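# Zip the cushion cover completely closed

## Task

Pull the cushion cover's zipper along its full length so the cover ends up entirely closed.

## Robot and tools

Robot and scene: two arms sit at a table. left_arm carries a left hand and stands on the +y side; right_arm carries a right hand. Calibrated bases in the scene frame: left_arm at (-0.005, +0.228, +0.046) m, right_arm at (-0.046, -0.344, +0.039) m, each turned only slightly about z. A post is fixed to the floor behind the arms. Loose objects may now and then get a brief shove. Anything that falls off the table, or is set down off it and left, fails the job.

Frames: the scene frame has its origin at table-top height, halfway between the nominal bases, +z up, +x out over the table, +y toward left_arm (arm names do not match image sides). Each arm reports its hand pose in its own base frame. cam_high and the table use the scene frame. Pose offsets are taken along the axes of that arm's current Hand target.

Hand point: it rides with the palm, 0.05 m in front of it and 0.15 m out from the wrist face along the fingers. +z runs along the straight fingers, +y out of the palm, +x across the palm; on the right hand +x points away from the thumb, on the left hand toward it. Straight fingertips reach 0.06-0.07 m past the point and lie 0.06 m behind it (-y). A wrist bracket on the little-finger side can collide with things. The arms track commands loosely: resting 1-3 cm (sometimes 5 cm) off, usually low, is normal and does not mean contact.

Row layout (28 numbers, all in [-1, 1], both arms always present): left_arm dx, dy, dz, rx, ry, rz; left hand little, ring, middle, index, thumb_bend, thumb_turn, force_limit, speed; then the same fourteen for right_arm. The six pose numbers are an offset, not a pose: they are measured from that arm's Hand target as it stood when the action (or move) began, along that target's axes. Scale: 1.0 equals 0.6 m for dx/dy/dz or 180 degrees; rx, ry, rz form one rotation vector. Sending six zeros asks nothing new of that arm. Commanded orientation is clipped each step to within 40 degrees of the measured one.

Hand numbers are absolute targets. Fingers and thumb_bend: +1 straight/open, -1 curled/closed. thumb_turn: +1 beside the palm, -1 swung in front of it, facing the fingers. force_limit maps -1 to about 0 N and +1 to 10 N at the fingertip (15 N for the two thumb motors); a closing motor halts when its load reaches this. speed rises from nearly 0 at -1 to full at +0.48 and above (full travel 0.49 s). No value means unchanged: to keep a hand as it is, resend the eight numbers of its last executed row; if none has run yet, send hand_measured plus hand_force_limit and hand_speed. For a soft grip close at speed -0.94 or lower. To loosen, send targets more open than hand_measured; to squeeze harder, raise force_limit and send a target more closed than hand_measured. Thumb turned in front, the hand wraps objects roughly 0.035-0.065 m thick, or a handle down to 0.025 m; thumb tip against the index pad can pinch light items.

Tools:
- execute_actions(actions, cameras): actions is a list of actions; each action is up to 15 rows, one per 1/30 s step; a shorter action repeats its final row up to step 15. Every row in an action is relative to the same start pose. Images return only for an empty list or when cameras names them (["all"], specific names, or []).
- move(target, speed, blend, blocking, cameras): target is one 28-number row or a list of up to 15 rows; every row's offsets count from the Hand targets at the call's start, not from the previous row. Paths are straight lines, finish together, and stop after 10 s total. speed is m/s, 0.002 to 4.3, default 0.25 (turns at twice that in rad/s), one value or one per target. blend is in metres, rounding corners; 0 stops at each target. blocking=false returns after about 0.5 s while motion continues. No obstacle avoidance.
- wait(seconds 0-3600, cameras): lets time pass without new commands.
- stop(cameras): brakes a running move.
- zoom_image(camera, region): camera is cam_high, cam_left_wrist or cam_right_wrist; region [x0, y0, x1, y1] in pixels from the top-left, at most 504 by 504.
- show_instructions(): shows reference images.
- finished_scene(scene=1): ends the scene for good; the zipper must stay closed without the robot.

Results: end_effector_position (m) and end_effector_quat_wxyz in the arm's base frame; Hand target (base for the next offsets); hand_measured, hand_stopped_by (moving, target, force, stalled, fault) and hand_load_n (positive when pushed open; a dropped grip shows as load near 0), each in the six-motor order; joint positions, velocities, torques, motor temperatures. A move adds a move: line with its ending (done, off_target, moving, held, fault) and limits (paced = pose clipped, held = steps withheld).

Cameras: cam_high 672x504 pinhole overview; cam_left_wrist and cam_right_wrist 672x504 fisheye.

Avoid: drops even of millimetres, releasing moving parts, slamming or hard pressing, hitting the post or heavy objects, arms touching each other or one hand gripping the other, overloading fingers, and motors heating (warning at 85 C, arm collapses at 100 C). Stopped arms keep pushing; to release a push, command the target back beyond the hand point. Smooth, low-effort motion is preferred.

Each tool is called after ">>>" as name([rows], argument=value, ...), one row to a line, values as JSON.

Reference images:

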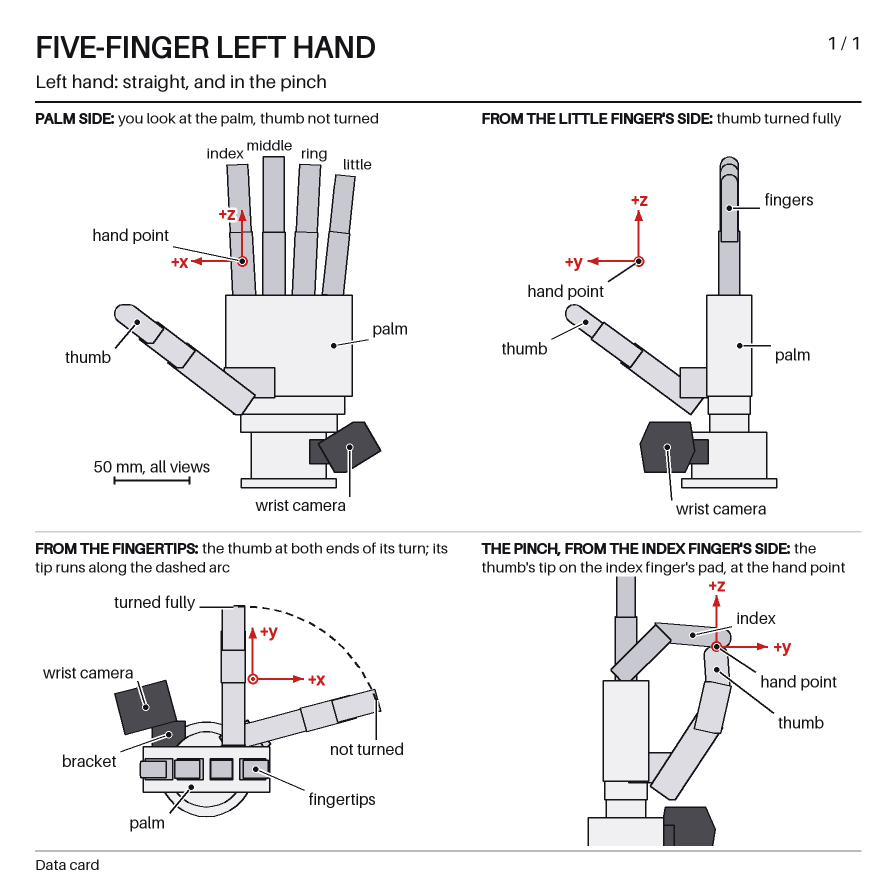

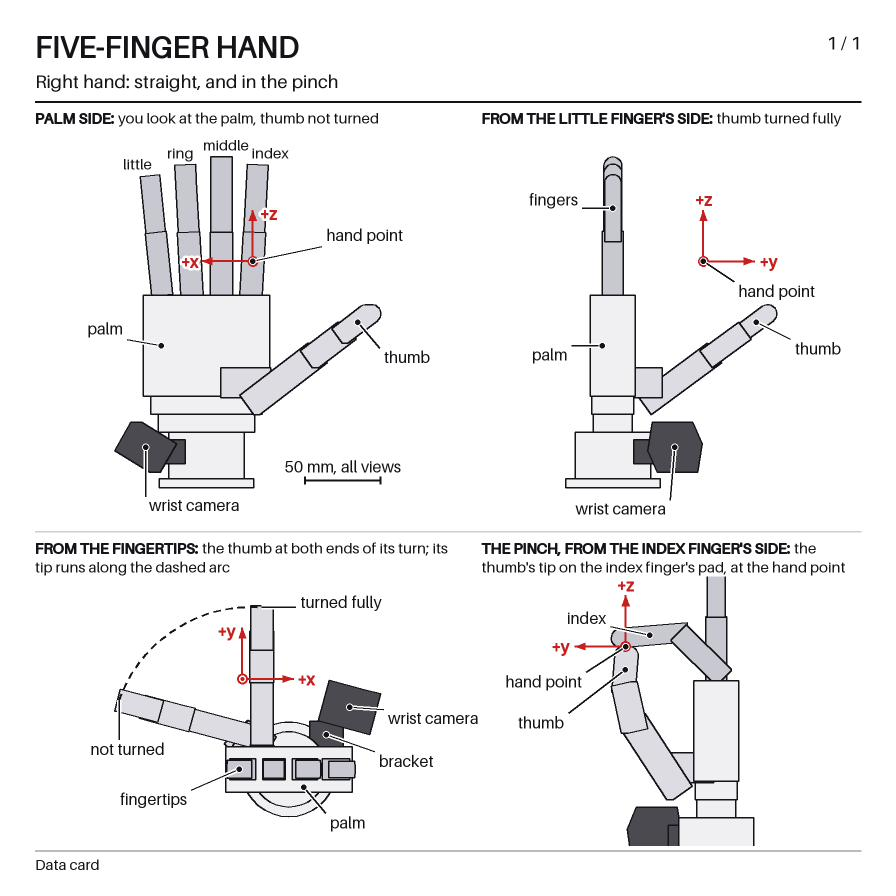

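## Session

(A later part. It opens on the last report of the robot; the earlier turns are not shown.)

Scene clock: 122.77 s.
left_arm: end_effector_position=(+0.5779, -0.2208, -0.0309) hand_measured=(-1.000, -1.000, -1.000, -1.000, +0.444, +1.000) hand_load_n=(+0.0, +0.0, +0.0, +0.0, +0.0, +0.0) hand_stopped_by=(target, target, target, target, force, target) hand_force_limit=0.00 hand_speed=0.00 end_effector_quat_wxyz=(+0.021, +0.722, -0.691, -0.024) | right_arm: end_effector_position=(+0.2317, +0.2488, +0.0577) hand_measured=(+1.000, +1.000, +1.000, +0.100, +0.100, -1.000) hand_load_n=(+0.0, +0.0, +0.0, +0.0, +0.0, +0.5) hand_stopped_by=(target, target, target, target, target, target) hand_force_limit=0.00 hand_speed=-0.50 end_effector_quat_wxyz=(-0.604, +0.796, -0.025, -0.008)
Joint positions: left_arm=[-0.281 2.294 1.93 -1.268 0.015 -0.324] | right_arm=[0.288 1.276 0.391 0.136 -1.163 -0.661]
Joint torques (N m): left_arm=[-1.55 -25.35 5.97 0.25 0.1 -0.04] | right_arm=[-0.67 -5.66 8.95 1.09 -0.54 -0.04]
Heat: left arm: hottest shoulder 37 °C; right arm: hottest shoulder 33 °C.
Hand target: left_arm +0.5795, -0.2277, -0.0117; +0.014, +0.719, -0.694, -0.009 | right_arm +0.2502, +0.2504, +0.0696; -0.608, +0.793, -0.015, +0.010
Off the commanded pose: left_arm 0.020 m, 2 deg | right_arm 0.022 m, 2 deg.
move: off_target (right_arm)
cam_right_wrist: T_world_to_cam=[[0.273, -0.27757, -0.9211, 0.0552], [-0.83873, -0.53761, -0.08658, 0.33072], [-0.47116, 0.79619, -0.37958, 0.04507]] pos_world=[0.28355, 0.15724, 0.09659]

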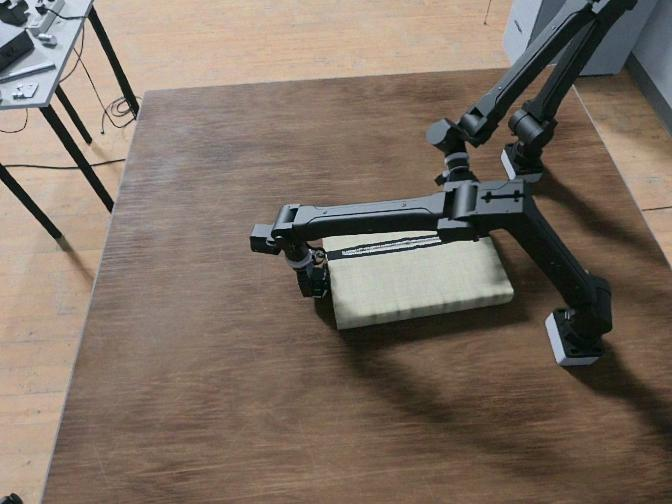

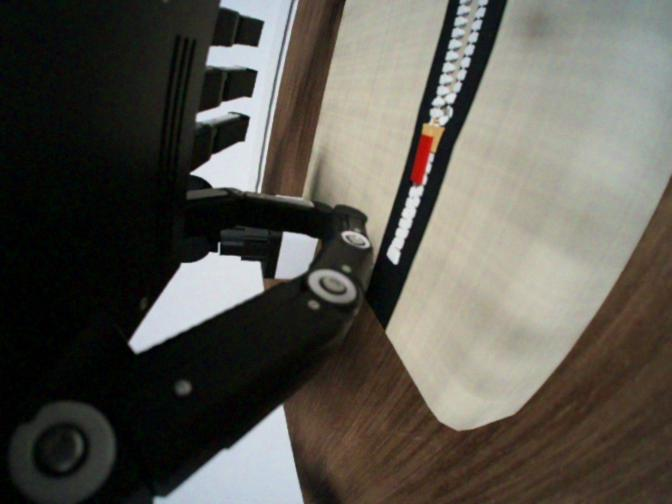

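>>> move(target=[0,0,0,0,0,0,-1,-1,-1,-1,0.2,1,0,0,0.0453,0.0315,0.0405,0,0,0,1,1,1,0.1,0.16,-1,0,-0.5], cameras=["cam_right_wrist"], speed=0.05)

>>> zoom_image(camera="cam_right_wrist", region=[300, 100, 460, 340])

Scene clock: 125.47 s.
left_arm: end_effector_position=(+0.5779, -0.2208, -0.0309) hand_measured=(-1.000, -1.000, -1.000, -1.000, +0.444, +1.000) hand_load_n=(+0.0, +0.0, +0.0, +0.0, +0.0, +0.0) hand_stopped_by=(target, target, target, target, force, target) hand_force_limit=0.00 hand_speed=0.00 end_effector_quat_wxyz=(+0.021, +0.722, -0.691, -0.024) | right_arm: end_effector_position=(+0.2641, +0.2587, +0.0362) hand_measured=(+1.000, +1.000, +1.000, +0.100, +0.160, -1.000) hand_load_n=(+0.0, +0.0, +0.0, +0.0, +0.0, +0.0) hand_stopped_by=(target, target, target, target, target, target) hand_force_limit=0.00 hand_speed=-0.50 end_effector_quat_wxyz=(-0.603, +0.797, -0.028, +0.000)
Joint positions: left_arm=[-0.281 2.294 1.93 -1.268 0.015 -0.324] | right_arm=[0.292 1.438 0.446 0.27 -1.146 -0.642]
Joint torques (N m): left_arm=[-1.79 -25.64 5.89 0.17 0.13 -0.02] | right_arm=[1.08 -6.01 8.03 2.41 -0.36 0.17]
Heat: left arm: hottest shoulder 38 °C; right arm: hottest shoulder 33 °C.
Hand target: left_arm +0.5795, -0.2277, -0.0117; +0.014, +0.719, -0.694, -0.009 | right_arm +0.2778, +0.2679, +0.0449; -0.608, +0.793, -0.016, +0.010
Off the commanded pose: left_arm 0.020 m, 2 deg | right_arm 0.019 m, 2 deg.
move: off_target (right_arm)
cam_right_wrist: T_world_to_cam=[[0.2778, -0.28433, -0.9176, 0.02973], [-0.84518, -0.52636, -0.09278, 0.36056], [-0.45661, 0.80131, -0.38654, 0.0394]] pos_world=[0.31447, 0.16667, 0.07597]

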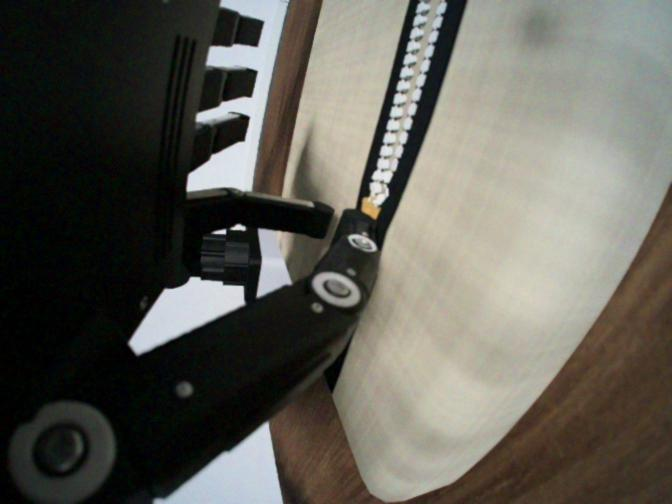

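Scaled by 2.100 from the camera's image (finer frame: 960x720).

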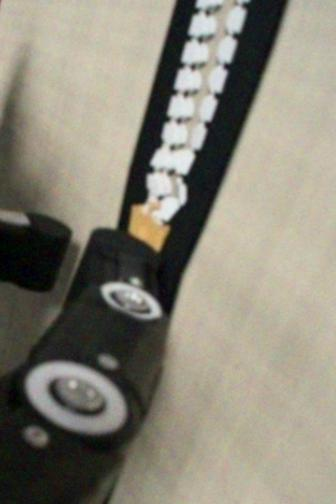

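>>> move(target=[0,0,0,0,0,0,-1,-1,-1,-1,0.2,1,0,0,0.0043,0.0197,0.018,0,0,0,1,1,1,0.1,0.16,-1,0,-0.5], cameras=["cam_right_wrist"], speed=0.03)

>>> zoom_image(camera="cam_right_wrist", region=[280, 120, 440, 280])

Scene clock: 126.87 s.
left_arm: end_effector_position=(+0.5779, -0.2208, -0.0309) hand_measured=(-1.000, -1.000, -1.000, -1.000, +0.444, +1.000) hand_load_n=(+0.0, +0.0, +0.0, +0.0, +0.0, +0.0) hand_stopped_by=(target, target, target, target, force, target) hand_force_limit=0.00 hand_speed=0.00 end_effector_quat_wxyz=(+0.021, +0.722, -0.691, -0.024) | right_arm: end_effector_position=(+0.2683, +0.2667, +0.0267) hand_measured=(+1.000, +1.000, +1.000, +0.100, +0.160, -1.000) hand_load_n=(+0.0, +0.0, +0.0, +0.0, -0.5, +0.5) hand_stopped_by=(target, target, target, target, target, target) hand_force_limit=0.00 hand_speed=-0.50 end_effector_quat_wxyz=(-0.606, +0.795, -0.025, +0.002)
Joint positions: left_arm=[-0.281 2.294 1.93 -1.268 0.015 -0.324] | right_arm=[0.311 1.495 0.449 0.362 -1.135 -0.609]
Joint torques (N m): left_arm=[-1.67 -25.35 6.13 0.17 0.09 -0.02] | right_arm=[0.85 -6.24 7.46 2.36 -0.19 0.13]
Heat: left arm: hottest shoulder 38 °C; right arm: hottest shoulder 33 °C.
Hand target: left_arm +0.5795, -0.2277, -0.0117; +0.014, +0.719, -0.694, -0.009 | right_arm +0.2807, +0.2752, +0.0307; -0.608, +0.793, -0.015, +0.010
Off the commanded pose: left_arm 0.020 m, 2 deg | right_arm 0.015 m, 1 deg.
move: off_target (right_arm)
cam_right_wrist: T_world_to_cam=[[0.28438, -0.27822, -0.91745, 0.01865], [-0.84332, -0.52776, -0.10136, 0.36744], [-0.456, 0.80253, -0.38471, 0.03071]] pos_world=[0.31857, 0.17447, 0.06616]

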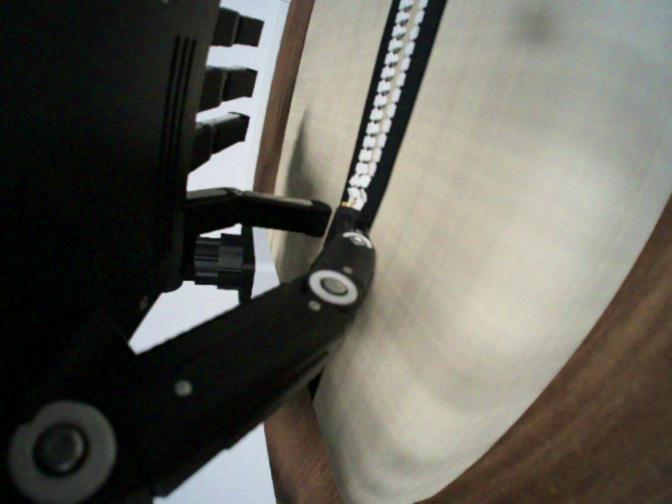

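Scaled by 3.150 from the camera's image (finer frame: 960x720).

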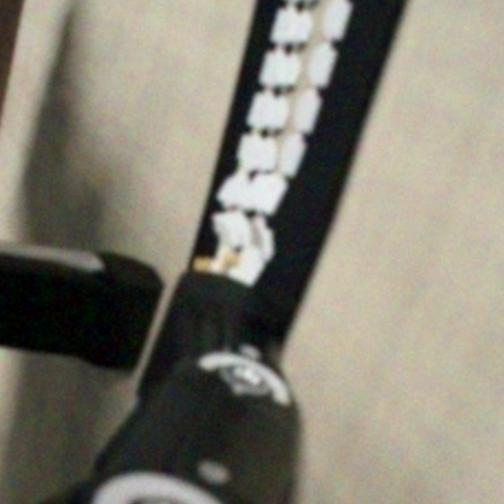

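>>> move([
  [0,0,0,0,0,0,-1,-1,-1,-1,0.2,1,0,0,0,0.0085,0.0023,0,0,0,1,1,1,0.1,0.16,-1,0,-0.5],
  [0,0,0,0,0,0,-1,-1,-1,-1,0.2,1,0,0,0,0.0085,0.0025,0,0,0,1,1,1,-0.5,0.16,-1,-0.4,-0.9],
], cameras=["cam_right_wrist"], speed=0.03)

>>> zoom_image(camera="cam_right_wrist", region=[280, 120, 440, 280])

Scene clock: 129.13 s.
left_arm: end_effector_position=(+0.5779, -0.2208, -0.0309) hand_measured=(-1.000, -1.000, -1.000, -1.000, +0.444, +1.000) hand_load_n=(+0.0, +0.0, +0.0, +0.0, +0.0, +0.0) hand_stopped_by=(target, target, target, target, force, target) hand_force_limit=0.00 hand_speed=0.00 end_effector_quat_wxyz=(+0.021, +0.722, -0.691, -0.024) | right_arm: end_effector_position=(+0.2716, +0.2697, +0.0277) hand_measured=(+1.000, +1.000, +1.000, -0.186, +0.160, -1.000) hand_load_n=(+0.0, +0.0, +0.0, +4.0, +1.0, +0.0) hand_stopped_by=(target, target, target, force, target, target) hand_force_limit=-0.40 hand_speed=-0.90 end_effector_quat_wxyz=(-0.610, +0.792, -0.021, +0.004)
Joint positions: left_arm=[-0.281 2.294 1.93 -1.268 0.015 -0.324] | right_arm=[0.314 1.508 0.454 0.393 -1.141 -0.596]
Joint torques (N m): left_arm=[-1.67 -24.94 5.91 0.44 0.08 -0.02] | right_arm=[0.73 -5.66 6.86 2.22 0.05 0.02]
Heat: left arm: hottest shoulder 38 °C; right arm: hottest shoulder 33 °C.
Hand target: left_arm +0.5795, -0.2277, -0.0117; +0.014, +0.719, -0.694, -0.009 | right_arm +0.2807, +0.2753, +0.0255; -0.609, +0.793, -0.016, +0.010
Off the commanded pose: left_arm 0.020 m, 2 deg | right_arm 0.011 m, 1 deg.
move: off_target (right_arm); target 2's new numbers were sent with right_arm's hand 0.013 m and 1 deg from that target
cam_right_wrist: T_world_to_cam=[[0.29299, -0.26696, -0.91809, 0.01424], [-0.84032, -0.52996, -0.11407, 0.37206], [-0.4561, 0.80491, -0.3796, 0.02935]] pos_world=[0.32187, 0.17736, 0.06666]

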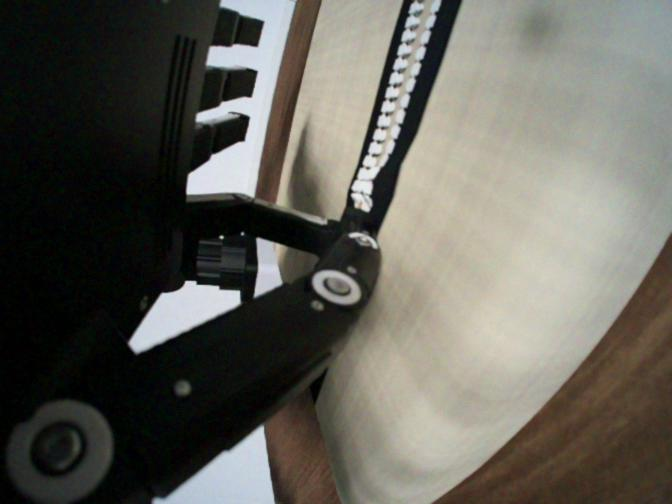

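Scaled by 3.150 from the camera's image (finer frame: 960x720).

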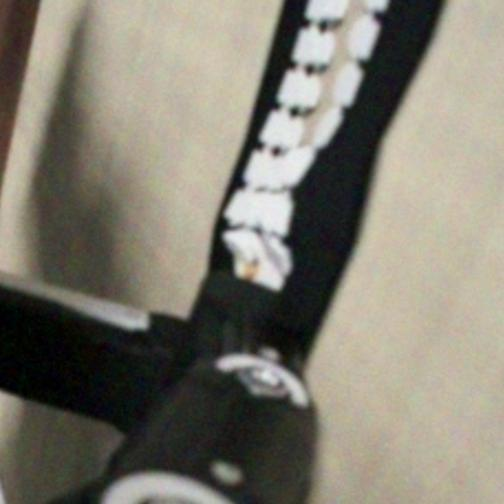

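>>> move(target=[0,0,0,0,0,0,-1,-1,-1,-1,0.2,1,0,0,0.0333,-0.0007,0.0022,0,0,0,1,1,1,-0.5,0.16,-1,-0.4,-0.9], cameras=["cam_right_wrist","cam_high"], speed=0.03)

>>> zoom_image(camera="cam_right_wrist", region=[280, 120, 440, 280])

Scene clock: 130.50 s.
left_arm: end_effector_position=(+0.5795, -0.2216, -0.0307) hand_measured=(-1.000, -1.000, -1.000, -1.000, +0.444, +1.000) hand_load_n=(+0.0, +0.0, +0.0, +0.0, -0.5, +0.0) hand_stopped_by=(target, target, target, target, force, target) hand_force_limit=0.00 hand_speed=0.00 end_effector_quat_wxyz=(+0.020, +0.724, -0.689, -0.022) | right_arm: end_effector_position=(+0.2798, +0.2744, +0.0281) hand_measured=(+1.000, +1.000, +1.000, -0.186, +0.160, -1.000) hand_load_n=(+0.0, +0.0, +0.0, +4.5, +1.5, +0.0) hand_stopped_by=(target, target, target, force, target, target) hand_force_limit=-0.40 hand_speed=-0.90 end_effector_quat_wxyz=(-0.613, +0.790, -0.020, -0.009)
Joint positions: left_arm=[-0.281 2.294 1.93 -1.263 0.015 -0.331] | right_arm=[0.314 1.542 0.493 0.372 -1.163 -0.596]
Joint torques (N m): left_arm=[-1.67 -25.17 6.02 0.05 0.08 0.03] | right_arm=[-0.32 -5.83 7.9 1.21 0.33 -0.18]
Heat: left arm: hottest shoulder 38 °C; right arm: hottest shoulder 33 °C.
Hand target: left_arm +0.5795, -0.2277, -0.0117; +0.014, +0.719, -0.694, -0.009 | right_arm +0.3007, +0.2759, +0.0254; -0.608, +0.793, -0.016, +0.010
Off the commanded pose: left_arm 0.020 m, 2 deg | right_arm 0.021 m, 2 deg.
move: off_target (right_arm)
cam_right_wrist: T_world_to_cam=[[0.28016, -0.25459, -0.92558, 0.01378], [-0.8332, -0.54335, -0.10274, 0.38287], [-0.47675, 0.79997, -0.36435, 0.03627]] pos_world=[0.33244, 0.18252, 0.06531]
Images, in order (width x height): cam_high 672x504, cam_right_wrist 672x504.

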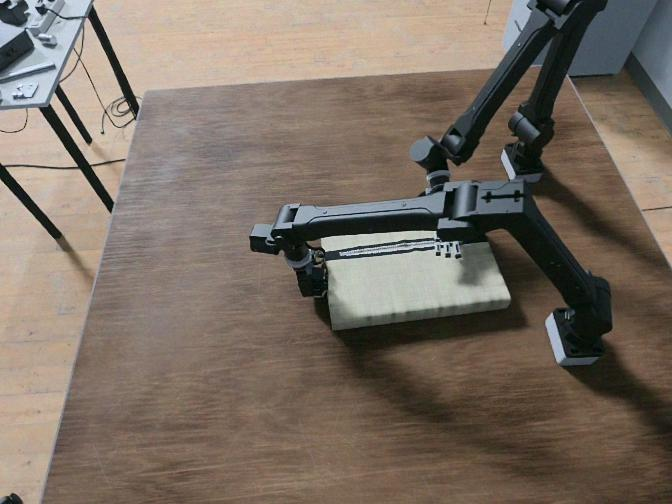

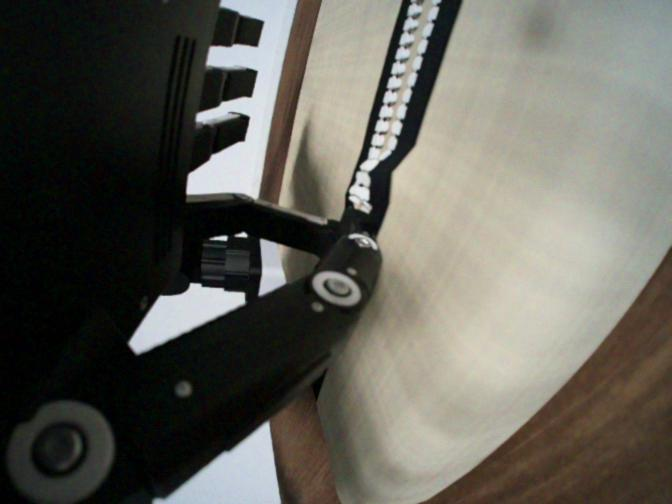

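Scaled by 3.150 from the camera's image (finer frame: 960x720).

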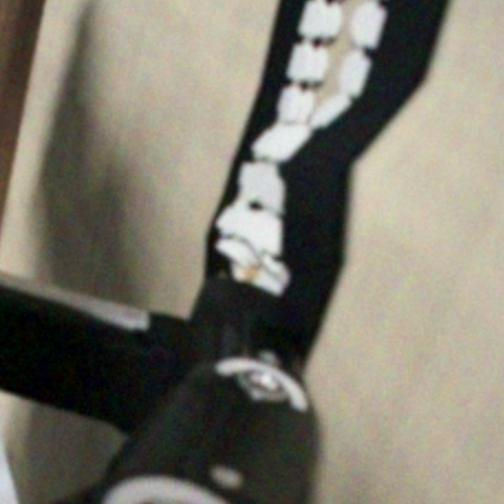

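>>> move(target=[0,0,0,0,0,0,-1,-1,-1,-1,0.2,1,0,0,0.00,-0.0171,-0.0155,0,0,0,1,1,1,-0.5,0.16,-1,-0.4,-0.9], cameras=["cam_right_wrist"], speed=0.03)

>>> zoom_image(camera="cam_right_wrist", region=[280, 120, 440, 280])

Scene clock: 131.90 s.
left_arm: end_effector_position=(+0.5795, -0.2216, -0.0307) hand_measured=(-1.000, -1.000, -1.000, -1.000, +0.444, +1.000) hand_load_n=(+0.0, +0.0, +0.0, +0.0, -0.5, +0.0) hand_stopped_by=(target, target, target, target, force, target) hand_force_limit=0.00 hand_speed=0.00 end_effector_quat_wxyz=(+0.020, +0.724, -0.689, -0.022) | right_arm: end_effector_position=(+0.2784, +0.2714, +0.0291) hand_measured=(+1.000, +1.000, +1.000, -0.186, +0.160, -1.000) hand_load_n=(+0.0, -0.5, +0.0, +4.0, +1.5, +0.0) hand_stopped_by=(target, target, target, force, target, target) hand_force_limit=-0.40 hand_speed=-0.90 end_effector_quat_wxyz=(-0.607, +0.794, -0.025, -0.018)
Joint positions: left_arm=[-0.281 2.294 1.93 -1.263 0.015 -0.331] | right_arm=[0.308 1.53 0.505 0.299 -1.166 -0.623]
Joint torques (N m): left_arm=[-2.02 -25.05 5.94 0.28 0.05 0.04] | right_arm=[-1.38 -8.29 7.62 0.96 -0.04 -0.2]
Heat: left arm: hottest shoulder 38 °C; right arm: hottest shoulder 33 °C.
Hand target: left_arm +0.5795, -0.2277, -0.0117; +0.014, +0.719, -0.694, -0.009 | right_arm +0.3005, +0.2697, +0.0377; -0.608, +0.793, -0.016, +0.010
Off the commanded pose: left_arm 0.020 m, 2 deg | right_arm 0.024 m, 3 deg.
move: off_target (right_arm)
cam_right_wrist: T_world_to_cam=[[0.26176, -0.26586, -0.92779, 0.02252], [-0.83314, -0.54751, -0.07816, 0.38057], [-0.4872, 0.79344, -0.36482, 0.04303]] pos_world=[0.33213, 0.18022, 0.06633]

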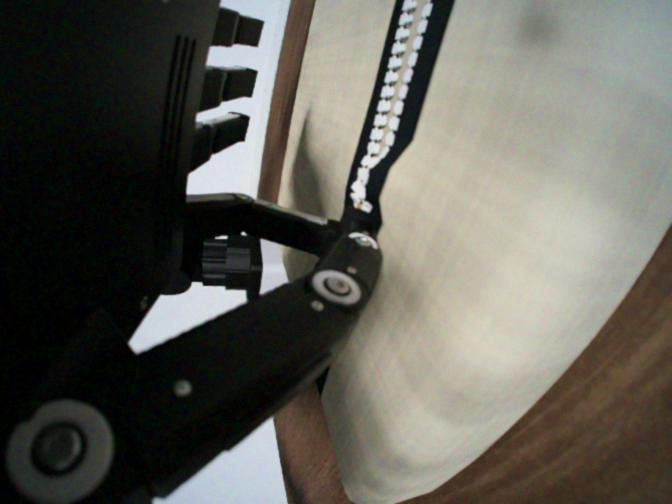

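Scaled by 3.150 from the camera's image (finer frame: 960x720).

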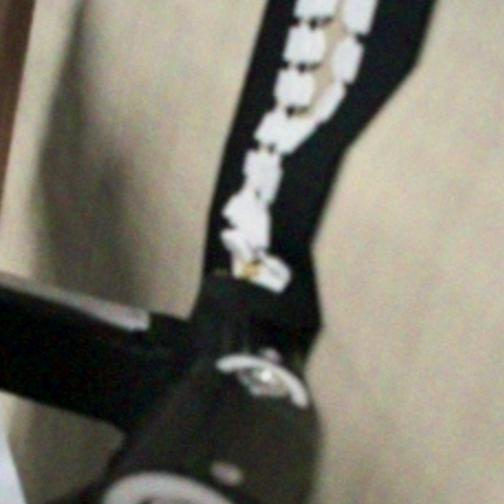

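>>> move(target=[0,0,0,0,0,0,-1,-1,-1,-1,0.2,1,0,0,0.03,0.0,0.002,0,0,0,1,1,1,-0.5,0.16,-1,-0.4,-0.9], cameras=["cam_right_wrist","cam_high"], speed=0.03)

>>> zoom_image(camera="cam_right_wrist", region=[280, 120, 440, 280])

Scene clock: 133.03 s.
left_arm: end_effector_position=(+0.5797, -0.2218, -0.0305) hand_measured=(-1.000, -1.000, -1.000, -1.000, +0.442, +1.000) hand_load_n=(+0.0, +0.0, +0.0, +0.0, -1.0, +0.0) hand_stopped_by=(target, target, target, target, force, target) hand_force_limit=0.00 hand_speed=0.00 end_effector_quat_wxyz=(+0.020, +0.725, -0.688, -0.021) | right_arm: end_effector_position=(+0.2863, +0.2705, +0.0309) hand_measured=(+1.000, +1.000, +1.000, -0.186, +0.160, -1.000) hand_load_n=(+0.0, +0.0, +0.0, +3.0, +1.0, +0.0) hand_stopped_by=(target, target, target, force, target, target) hand_force_limit=-0.40 hand_speed=-0.90 end_effector_quat_wxyz=(-0.607, +0.794, -0.028, -0.024)
Joint positions: left_arm=[-0.281 2.293 1.93 -1.263 0.015 -0.334] | right_arm=[0.298 1.541 0.535 0.253 -1.178 -0.64]
Joint torques (N m): left_arm=[-1.9 -25.58 6 0.09 0.11 0.07] | right_arm=[-1.38 -7.12 9.14 1.35 -0.03 -0.21]
Heat: left arm: hottest shoulder 38 °C; right arm: hottest shoulder 33 °C.
Hand target: left_arm +0.5795, -0.2277, -0.0115; +0.014, +0.719, -0.694, -0.009 | right_arm +0.3185, +0.2702, +0.0374; -0.608, +0.793, -0.015, +0.010
Off the commanded pose: left_arm 0.020 m, 2 deg | right_arm 0.033 m, 4 deg.
move: off_target (right_arm)
cam_right_wrist: T_world_to_cam=[[0.25021, -0.26604, -0.93092, 0.02542], [-0.83278, -0.54957, -0.06677, 0.38683], [-0.49384, 0.79196, -0.35906, 0.05031]] pos_world=[0.34063, 0.17951, 0.06756]
Images, in order (width x height): cam_high 672x504, cam_right_wrist 672x504.

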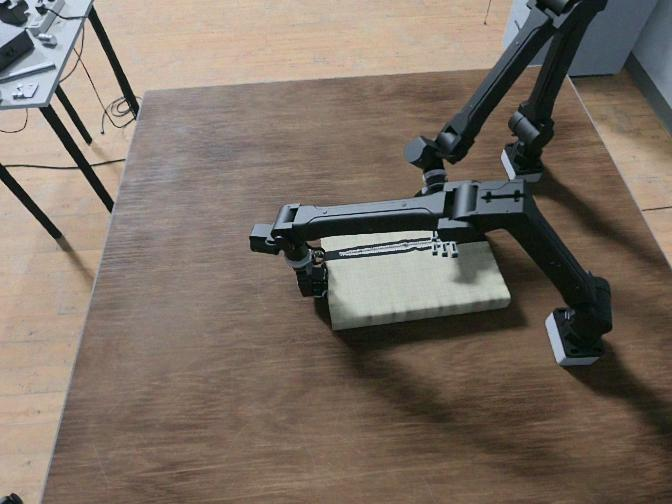

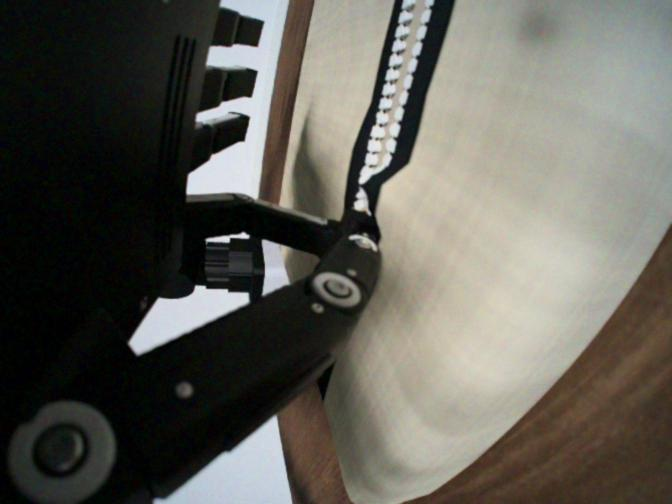

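Scaled by 3.150 from the camera's image (finer frame: 960x720).

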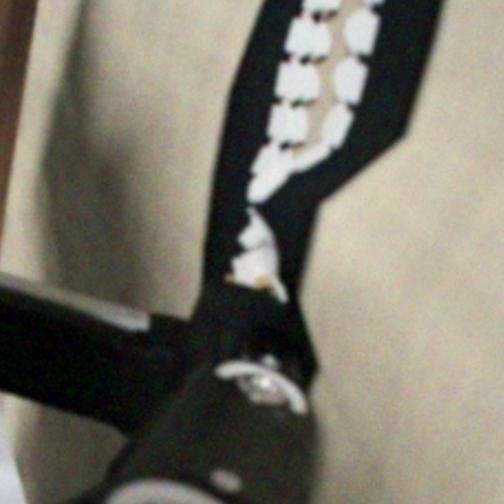

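>>> execute_actions(actions=[])

Scene clock: 134.07 s.
left_arm: end_effector_position=(+0.5797, -0.2218, -0.0305) hand_measured=(-1.000, -1.000, -1.000, -1.000, +0.442, +1.000) hand_load_n=(+0.0, +0.0, +0.0, +0.0, -1.0, +0.0) hand_stopped_by=(target, target, target, target, force, target) hand_force_limit=0.00 hand_speed=0.00 end_effector_quat_wxyz=(+0.020, +0.725, -0.688, -0.021) | right_arm: end_effector_position=(+0.2863, +0.2705, +0.0309) hand_measured=(+1.000, +1.000, +1.000, -0.186, +0.160, -1.000) hand_load_n=(+0.0, +0.0, +0.0, +3.0, +1.0, +0.0) hand_stopped_by=(target, target, target, force, target, target) hand_force_limit=-0.40 hand_speed=-0.90 end_effector_quat_wxyz=(-0.607, +0.794, -0.028, -0.024)
Joint positions: left_arm=[-0.281 2.293 1.93 -1.263 0.015 -0.334] | right_arm=[0.298 1.541 0.535 0.253 -1.178 -0.64]
Joint velocities: within noise
Joint torques (N m): left_arm=[-1.49 -25.82 6.02 -0.17 0.11 0.09] | right_arm=[-1.49 -7.18 9.16 1.28 -0.02 -0.24]
Motor temperatures (°C): left_arm=[26 39 35 29 26 26] | right_arm=[26 33 32 30 28 28]
Heat: left arm: hottest shoulder 39 °C; right arm: hottest shoulder 33 °C.
Hand target: left_arm +0.5795, -0.2277, -0.0115; +0.014, +0.719, -0.694, -0.009 | right_arm +0.3185, +0.2702, +0.0374; -0.608, +0.793, -0.016, +0.010
Off the commanded pose: left_arm 0.020 m, 2 deg | right_arm 0.033 m, 4 deg.
camera_calibration:
cam_left_wrist: T_world_to_cam=[[0.98217, -0.18781, -0.0085, -0.61706], [-0.15956, -0.85663, 0.49063, -0.07672], [-0.09943, -0.48053, -0.87132, 0.03822]] pos_world=[0.59762, -0.16324, 0.0657]
cam_right_wrist: T_world_to_cam=[[0.25021, -0.26604, -0.93092, 0.02542], [-0.83278, -0.54957, -0.06677, 0.38683], [-0.49384, 0.79196, -0.35906, 0.05031]] pos_world=[0.34063, 0.17951, 0.06756]

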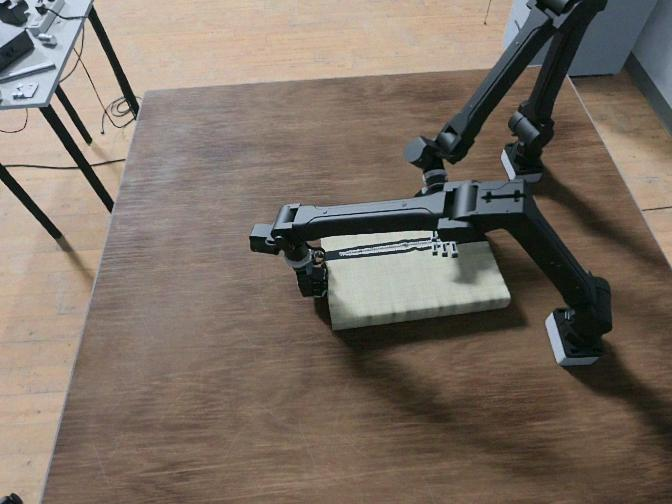

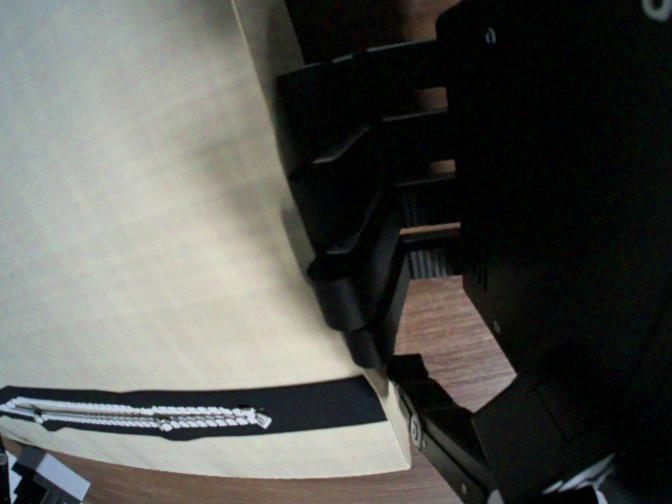

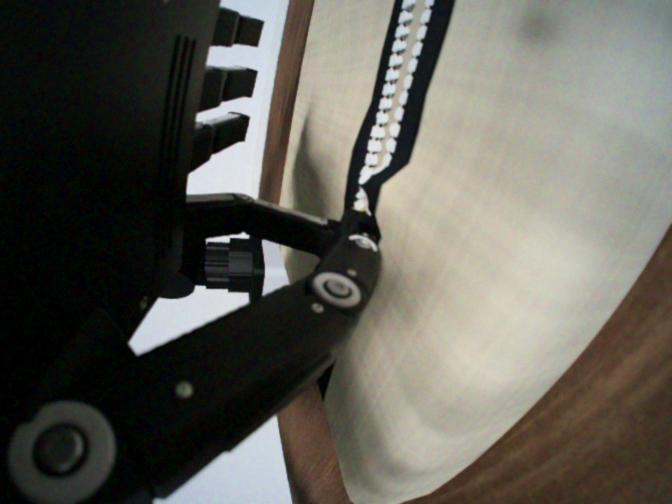

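>>> zoom_image(camera="cam_right_wrist", region=[300, 120, 440, 280])

>>> zoom_image(camera="cam_left_wrist", region=[0, 340, 300, 504])

Scaled by 3.150 from the camera's image (finer frame: 960x720).

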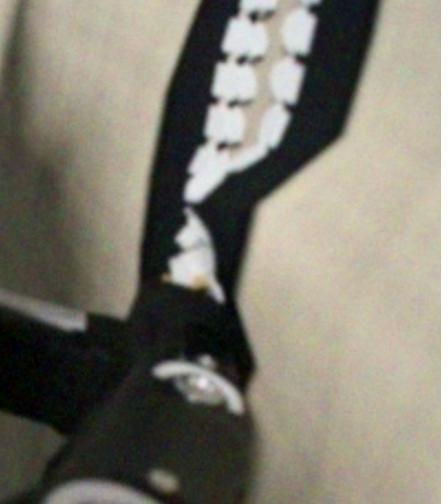

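Scaled by 1.680 from the camera's image (finer frame: 960x720).

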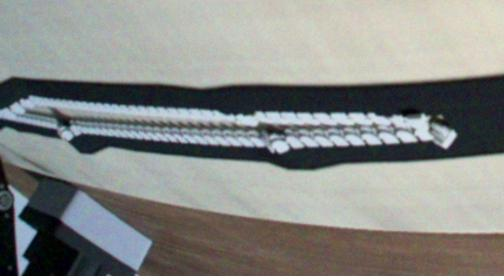

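>>> move(target=[0,0,0,0,0,0,-1,-1,-1,-1,0.2,1,0,0,0.0333,0,0.0016,0,0,0,1,1,1,-0.5,0.16,-1,-0.4,-0.9], speed=0.03, cameras=["cam_right_wrist","cam_left_wrist"])

>>> zoom_image(camera="cam_right_wrist", region=[300, 120, 440, 280])

Scene clock: 135.63 s.
left_arm: end_effector_position=(+0.5815, -0.2221, -0.0300) hand_measured=(-1.000, -1.000, -1.000, -1.000, +0.442, +1.000) hand_load_n=(+0.0, +0.0, +0.0, +0.0, -1.0, +0.0) hand_stopped_by=(target, target, target, target, force, target) hand_force_limit=0.00 hand_speed=0.00 end_effector_quat_wxyz=(+0.017, +0.727, -0.687, -0.019) | right_arm: end_effector_position=(+0.3081, +0.2713, +0.0317) hand_measured=(+1.000, +1.000, +1.000, -0.186, +0.160, -1.000) hand_load_n=(+0.0, -0.5, +0.0, +3.0, +1.5, +0.5) hand_stopped_by=(target, target, target, force, target, target) hand_force_limit=-0.40 hand_speed=-0.90 end_effector_quat_wxyz=(-0.608, +0.793, -0.027, -0.022)
Joint positions: left_arm=[-0.281 2.292 1.93 -1.258 0.013 -0.338] | right_arm=[0.282 1.581 0.594 0.214 -1.19 -0.666]
Joint torques (N m): left_arm=[-1.73 -24.88 5.93 -0.25 0.19 0.1] | right_arm=[-1.38 -7.88 9.03 1.39 0.03 -0.24]
Heat: left arm: hottest shoulder 39 °C; right arm: hottest shoulder 33 °C.
Hand target: left_arm +0.5794, -0.2277, -0.0117; +0.014, +0.719, -0.694, -0.009 | right_arm +0.3384, +0.2703, +0.0371; -0.609, +0.793, -0.015, +0.010
Off the commanded pose: left_arm 0.019 m, 2 deg | right_arm 0.031 m, 4 deg.
move: off_target (right_arm)
cam_left_wrist: T_world_to_cam=[[0.98289, -0.18418, -0.0015, -0.6183], [-0.15989, -0.85727, 0.48941, -0.07691], [-0.09142, -0.48079, -0.87206, 0.03404]] pos_world=[0.59854, -0.16344, 0.0664]
cam_right_wrist: T_world_to_cam=[[0.25443, -0.26379, -0.93042, 0.01907], [-0.83282, -0.54883, -0.07214, 0.40552], [-0.49161, 0.79322, -0.35933, 0.05972]] pos_world=[0.36223, 0.18021, 0.06845]
Images, in order (width x height): cam_left_wrist 672x504, cam_right_wrist 672x504.

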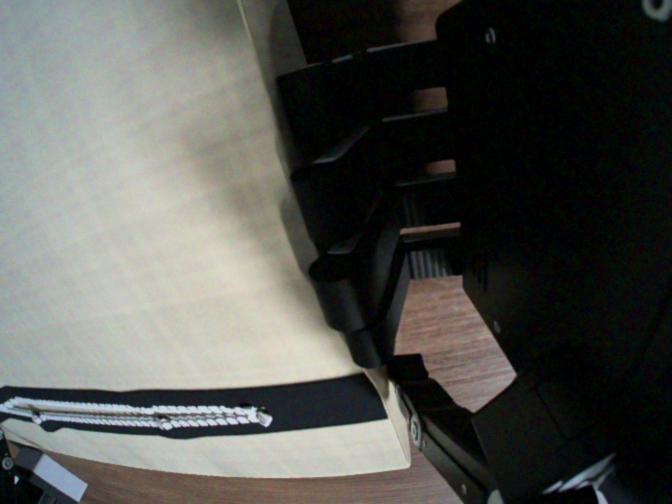

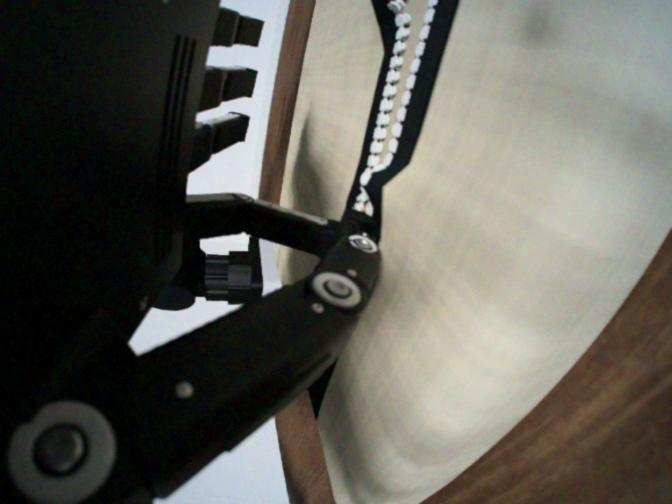

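Scaled by 3.150 from the camera's image (finer frame: 960x720).

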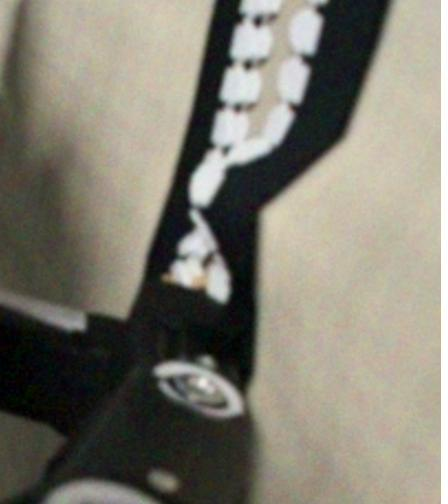

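>>> move(target=[0,0,0,0,0,0,-1,-1,-1,-1,0.2,1,0,0,0.05,0,0.0024,0,0,0,1,1,1,-0.5,0.16,-1,-0.4,-0.9], speed=0.03, cameras=["cam_right_wrist","cam_left_wrist"])

>>> zoom_image(camera="cam_right_wrist", region=[300, 120, 440, 280])

>>> zoom_image(camera="cam_left_wrist", region=[0, 340, 300, 504])

Scene clock: 137.37 s.
left_arm: end_effector_position=(+0.5815, -0.2221, -0.0300) hand_measured=(-1.000, -1.000, -1.000, -1.000, +0.442, +1.000) hand_load_n=(+0.0, +0.0, -0.5, +0.0, -1.0, +0.5) hand_stopped_by=(target, target, target, target, force, target) hand_force_limit=0.00 hand_speed=0.00 end_effector_quat_wxyz=(+0.017, +0.727, -0.687, -0.019) | right_arm: end_effector_position=(+0.3378, +0.2724, +0.0320) hand_measured=(+1.000, +1.000, +1.000, -0.186, +0.160, -1.000) hand_load_n=(-0.5, -0.5, +0.0, +3.0, +1.5, +0.0) hand_stopped_by=(target, target, target, force, target, target) hand_force_limit=-0.40 hand_speed=-0.90 end_effector_quat_wxyz=(-0.609, +0.793, -0.028, -0.022)
Joint positions: left_arm=[-0.281 2.292 1.93 -1.258 0.013 -0.338] | right_arm=[0.262 1.638 0.68 0.155 -1.204 -0.696]
Joint torques (N m): left_arm=[-2.02 -25.05 6.17 -0.31 0.18 0.08] | right_arm=[-1.49 -8.7 9.33 1.33 0.03 -0.23]
Heat: left arm: hottest shoulder 39 °C; right arm: hottest shoulder 33 °C.
Hand target: left_arm +0.5794, -0.2277, -0.0117; +0.014, +0.719, -0.694, -0.009 | right_arm +0.3686, +0.2707, +0.0367; -0.608, +0.793, -0.015, +0.010
Off the commanded pose: left_arm 0.019 m, 2 deg | right_arm 0.031 m, 4 deg.
move: off_target (right_arm)
cam_left_wrist: T_world_to_cam=[[0.98289, -0.18418, -0.0015, -0.6183], [-0.15989, -0.85727, 0.48941, -0.07691], [-0.09142, -0.48079, -0.87206, 0.03404]] pos_world=[0.59854, -0.16344, 0.0664]
cam_right_wrist: T_world_to_cam=[[0.25178, -0.26275, -0.93143, 0.0127], [-0.83367, -0.5477, -0.07085, 0.43084], [-0.49153, 0.79435, -0.35695, 0.07314]] pos_world=[0.39193, 0.18121, 0.06846]
Images, in order (width x height): cam_left_wrist 672x504, cam_right_wrist 672x504.

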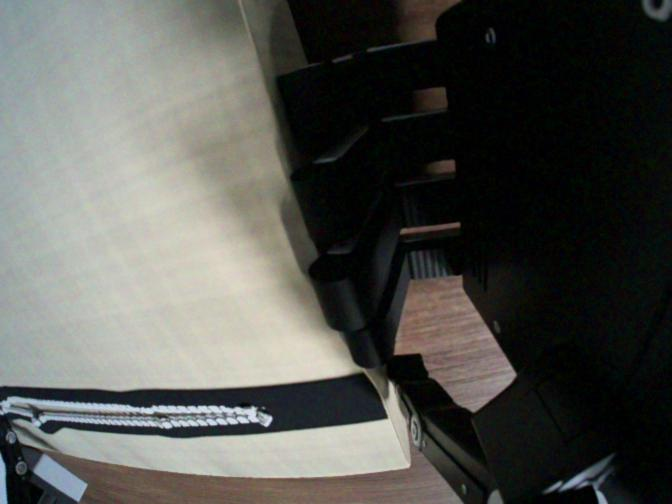

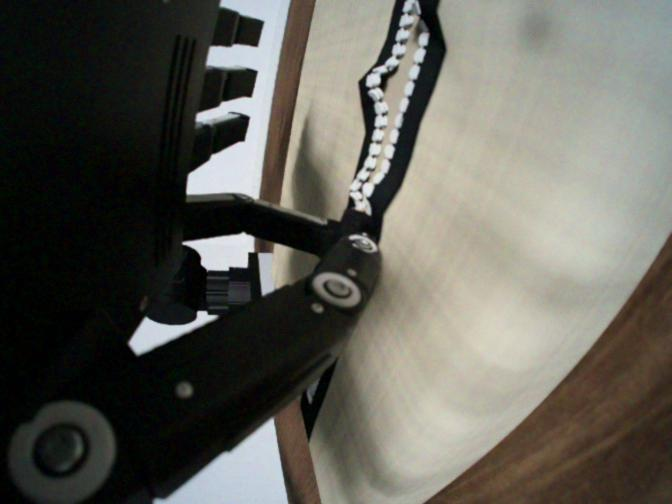

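Scaled by 3.150 from the camera's image (finer frame: 960x720).

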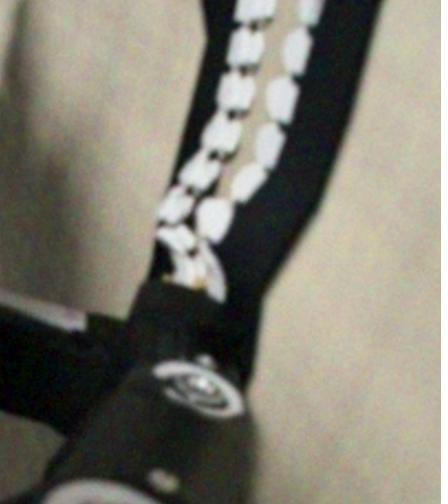

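Scaled by 1.680 from the camera's image (finer frame: 960x720).

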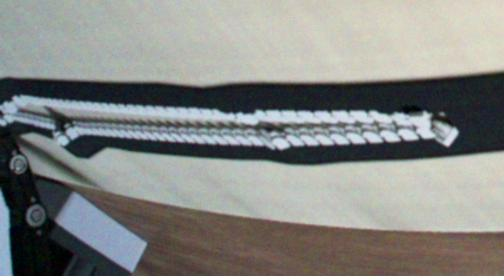

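>>> move(target=[0,0,0,0,0,0,-1,-1,-1,-1,0.2,1,0,0,0.0666,0,0.0024,0,0,0,1,1,1,-0.5,0.16,-1,-0.4,-0.9], speed=0.03, cameras=["cam_right_wrist","cam_left_wrist","cam_high"])

>>> zoom_image(camera="cam_right_wrist", region=[300, 120, 440, 280])

>>> zoom_image(camera="cam_high", region=[290, 200, 520, 340])

Scene clock: 139.57 s.
left_arm: end_effector_position=(+0.5816, -0.2220, -0.0298) hand_measured=(-1.000, -1.000, -1.000, -1.000, +0.442, +1.000) hand_load_n=(+0.0, +0.0, -0.5, +0.0, -1.0, +0.0) hand_stopped_by=(target, target, target, target, force, target) hand_force_limit=0.00 hand_speed=0.00 end_effector_quat_wxyz=(+0.017, +0.727, -0.686, -0.019) | right_arm: end_effector_position=(+0.3774, +0.2736, +0.0326) hand_measured=(+1.000, +1.000, +1.000, -0.186, +0.160, -1.000) hand_load_n=(+0.0, +0.0, +0.0, +3.0, +1.0, +0.0) hand_stopped_by=(target, target, target, force, target, target) hand_force_limit=-0.40 hand_speed=-0.90 end_effector_quat_wxyz=(-0.609, +0.792, -0.028, -0.023)
Joint positions: left_arm=[-0.281 2.291 1.93 -1.258 0.013 -0.338] | right_arm=[0.24 1.712 0.798 0.072 -1.22 -0.737]
Joint torques (N m): left_arm=[-1.32 -24.64 5.97 -0.21 0.17 0.08] | right_arm=[-1.32 -9.82 9.65 1.32 0.05 -0.3]
Heat: left arm: hottest shoulder 39 °C; right arm: hottest shoulder 33 °C.
Hand target: left_arm +0.5795, -0.2276, -0.0117; +0.014, +0.719, -0.694, -0.009 | right_arm +0.4085, +0.2705, +0.0361; -0.608, +0.793, -0.016, +0.010
Off the commanded pose: left_arm 0.019 m, 2 deg | right_arm 0.032 m, 4 deg.
move: off_target (right_arm)
cam_left_wrist: T_world_to_cam=[[0.98295, -0.18387, -0.0011, -0.61831], [-0.15988, -0.85763, 0.48878, -0.07702], [-0.09082, -0.48027, -0.87241, 0.03396]] pos_world=[0.59854, -0.16344, 0.0666]
cam_right_wrist: T_world_to_cam=[[0.25086, -0.2609, -0.9322, 0.00339], [-0.83394, -0.54724, -0.07125, 0.46449], [-0.49155, 0.79527, -0.35486, 0.09161]] pos_world=[0.43153, 0.18222, 0.06877]

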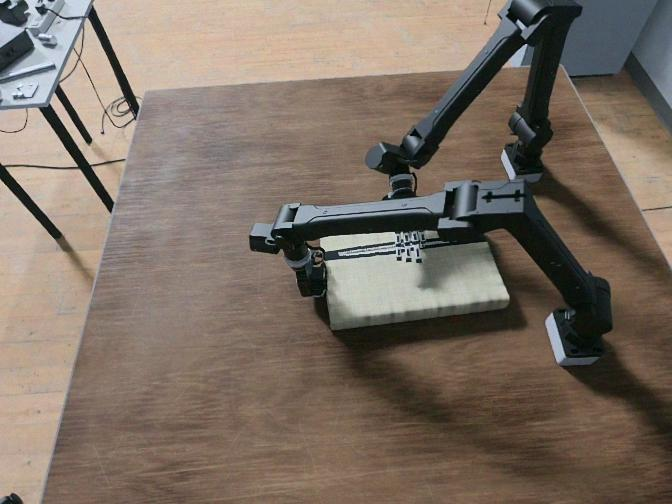

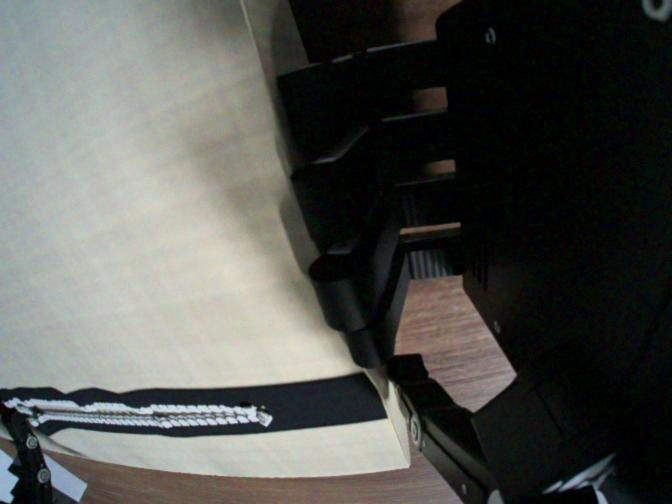

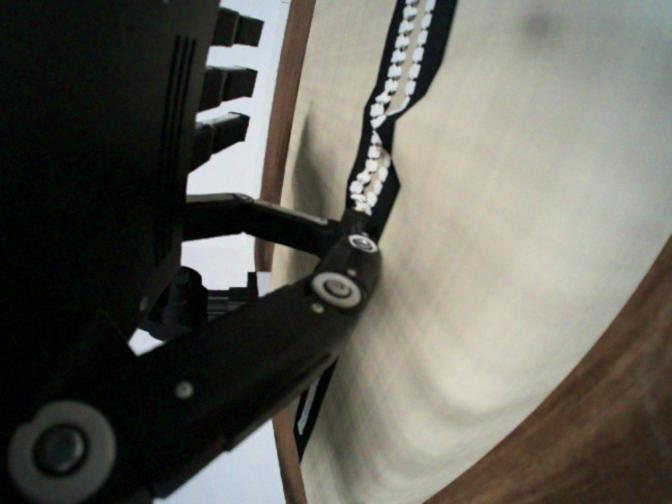

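Scaled by 3.150 from the camera's image (finer frame: 960x720).

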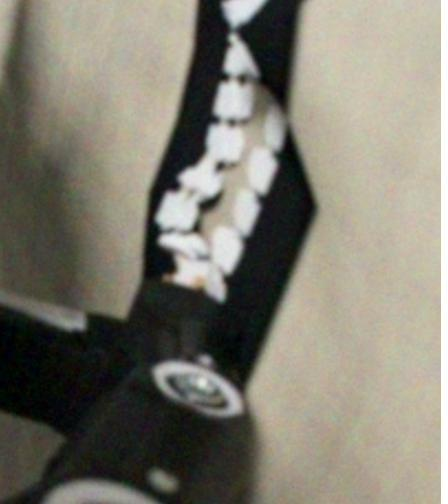

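Scaled by 2.191.

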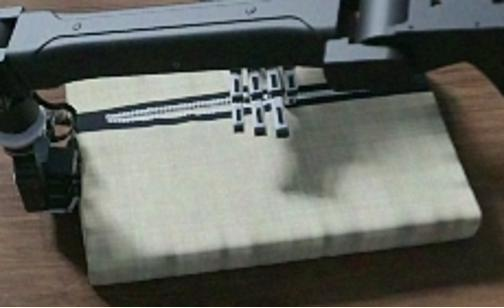

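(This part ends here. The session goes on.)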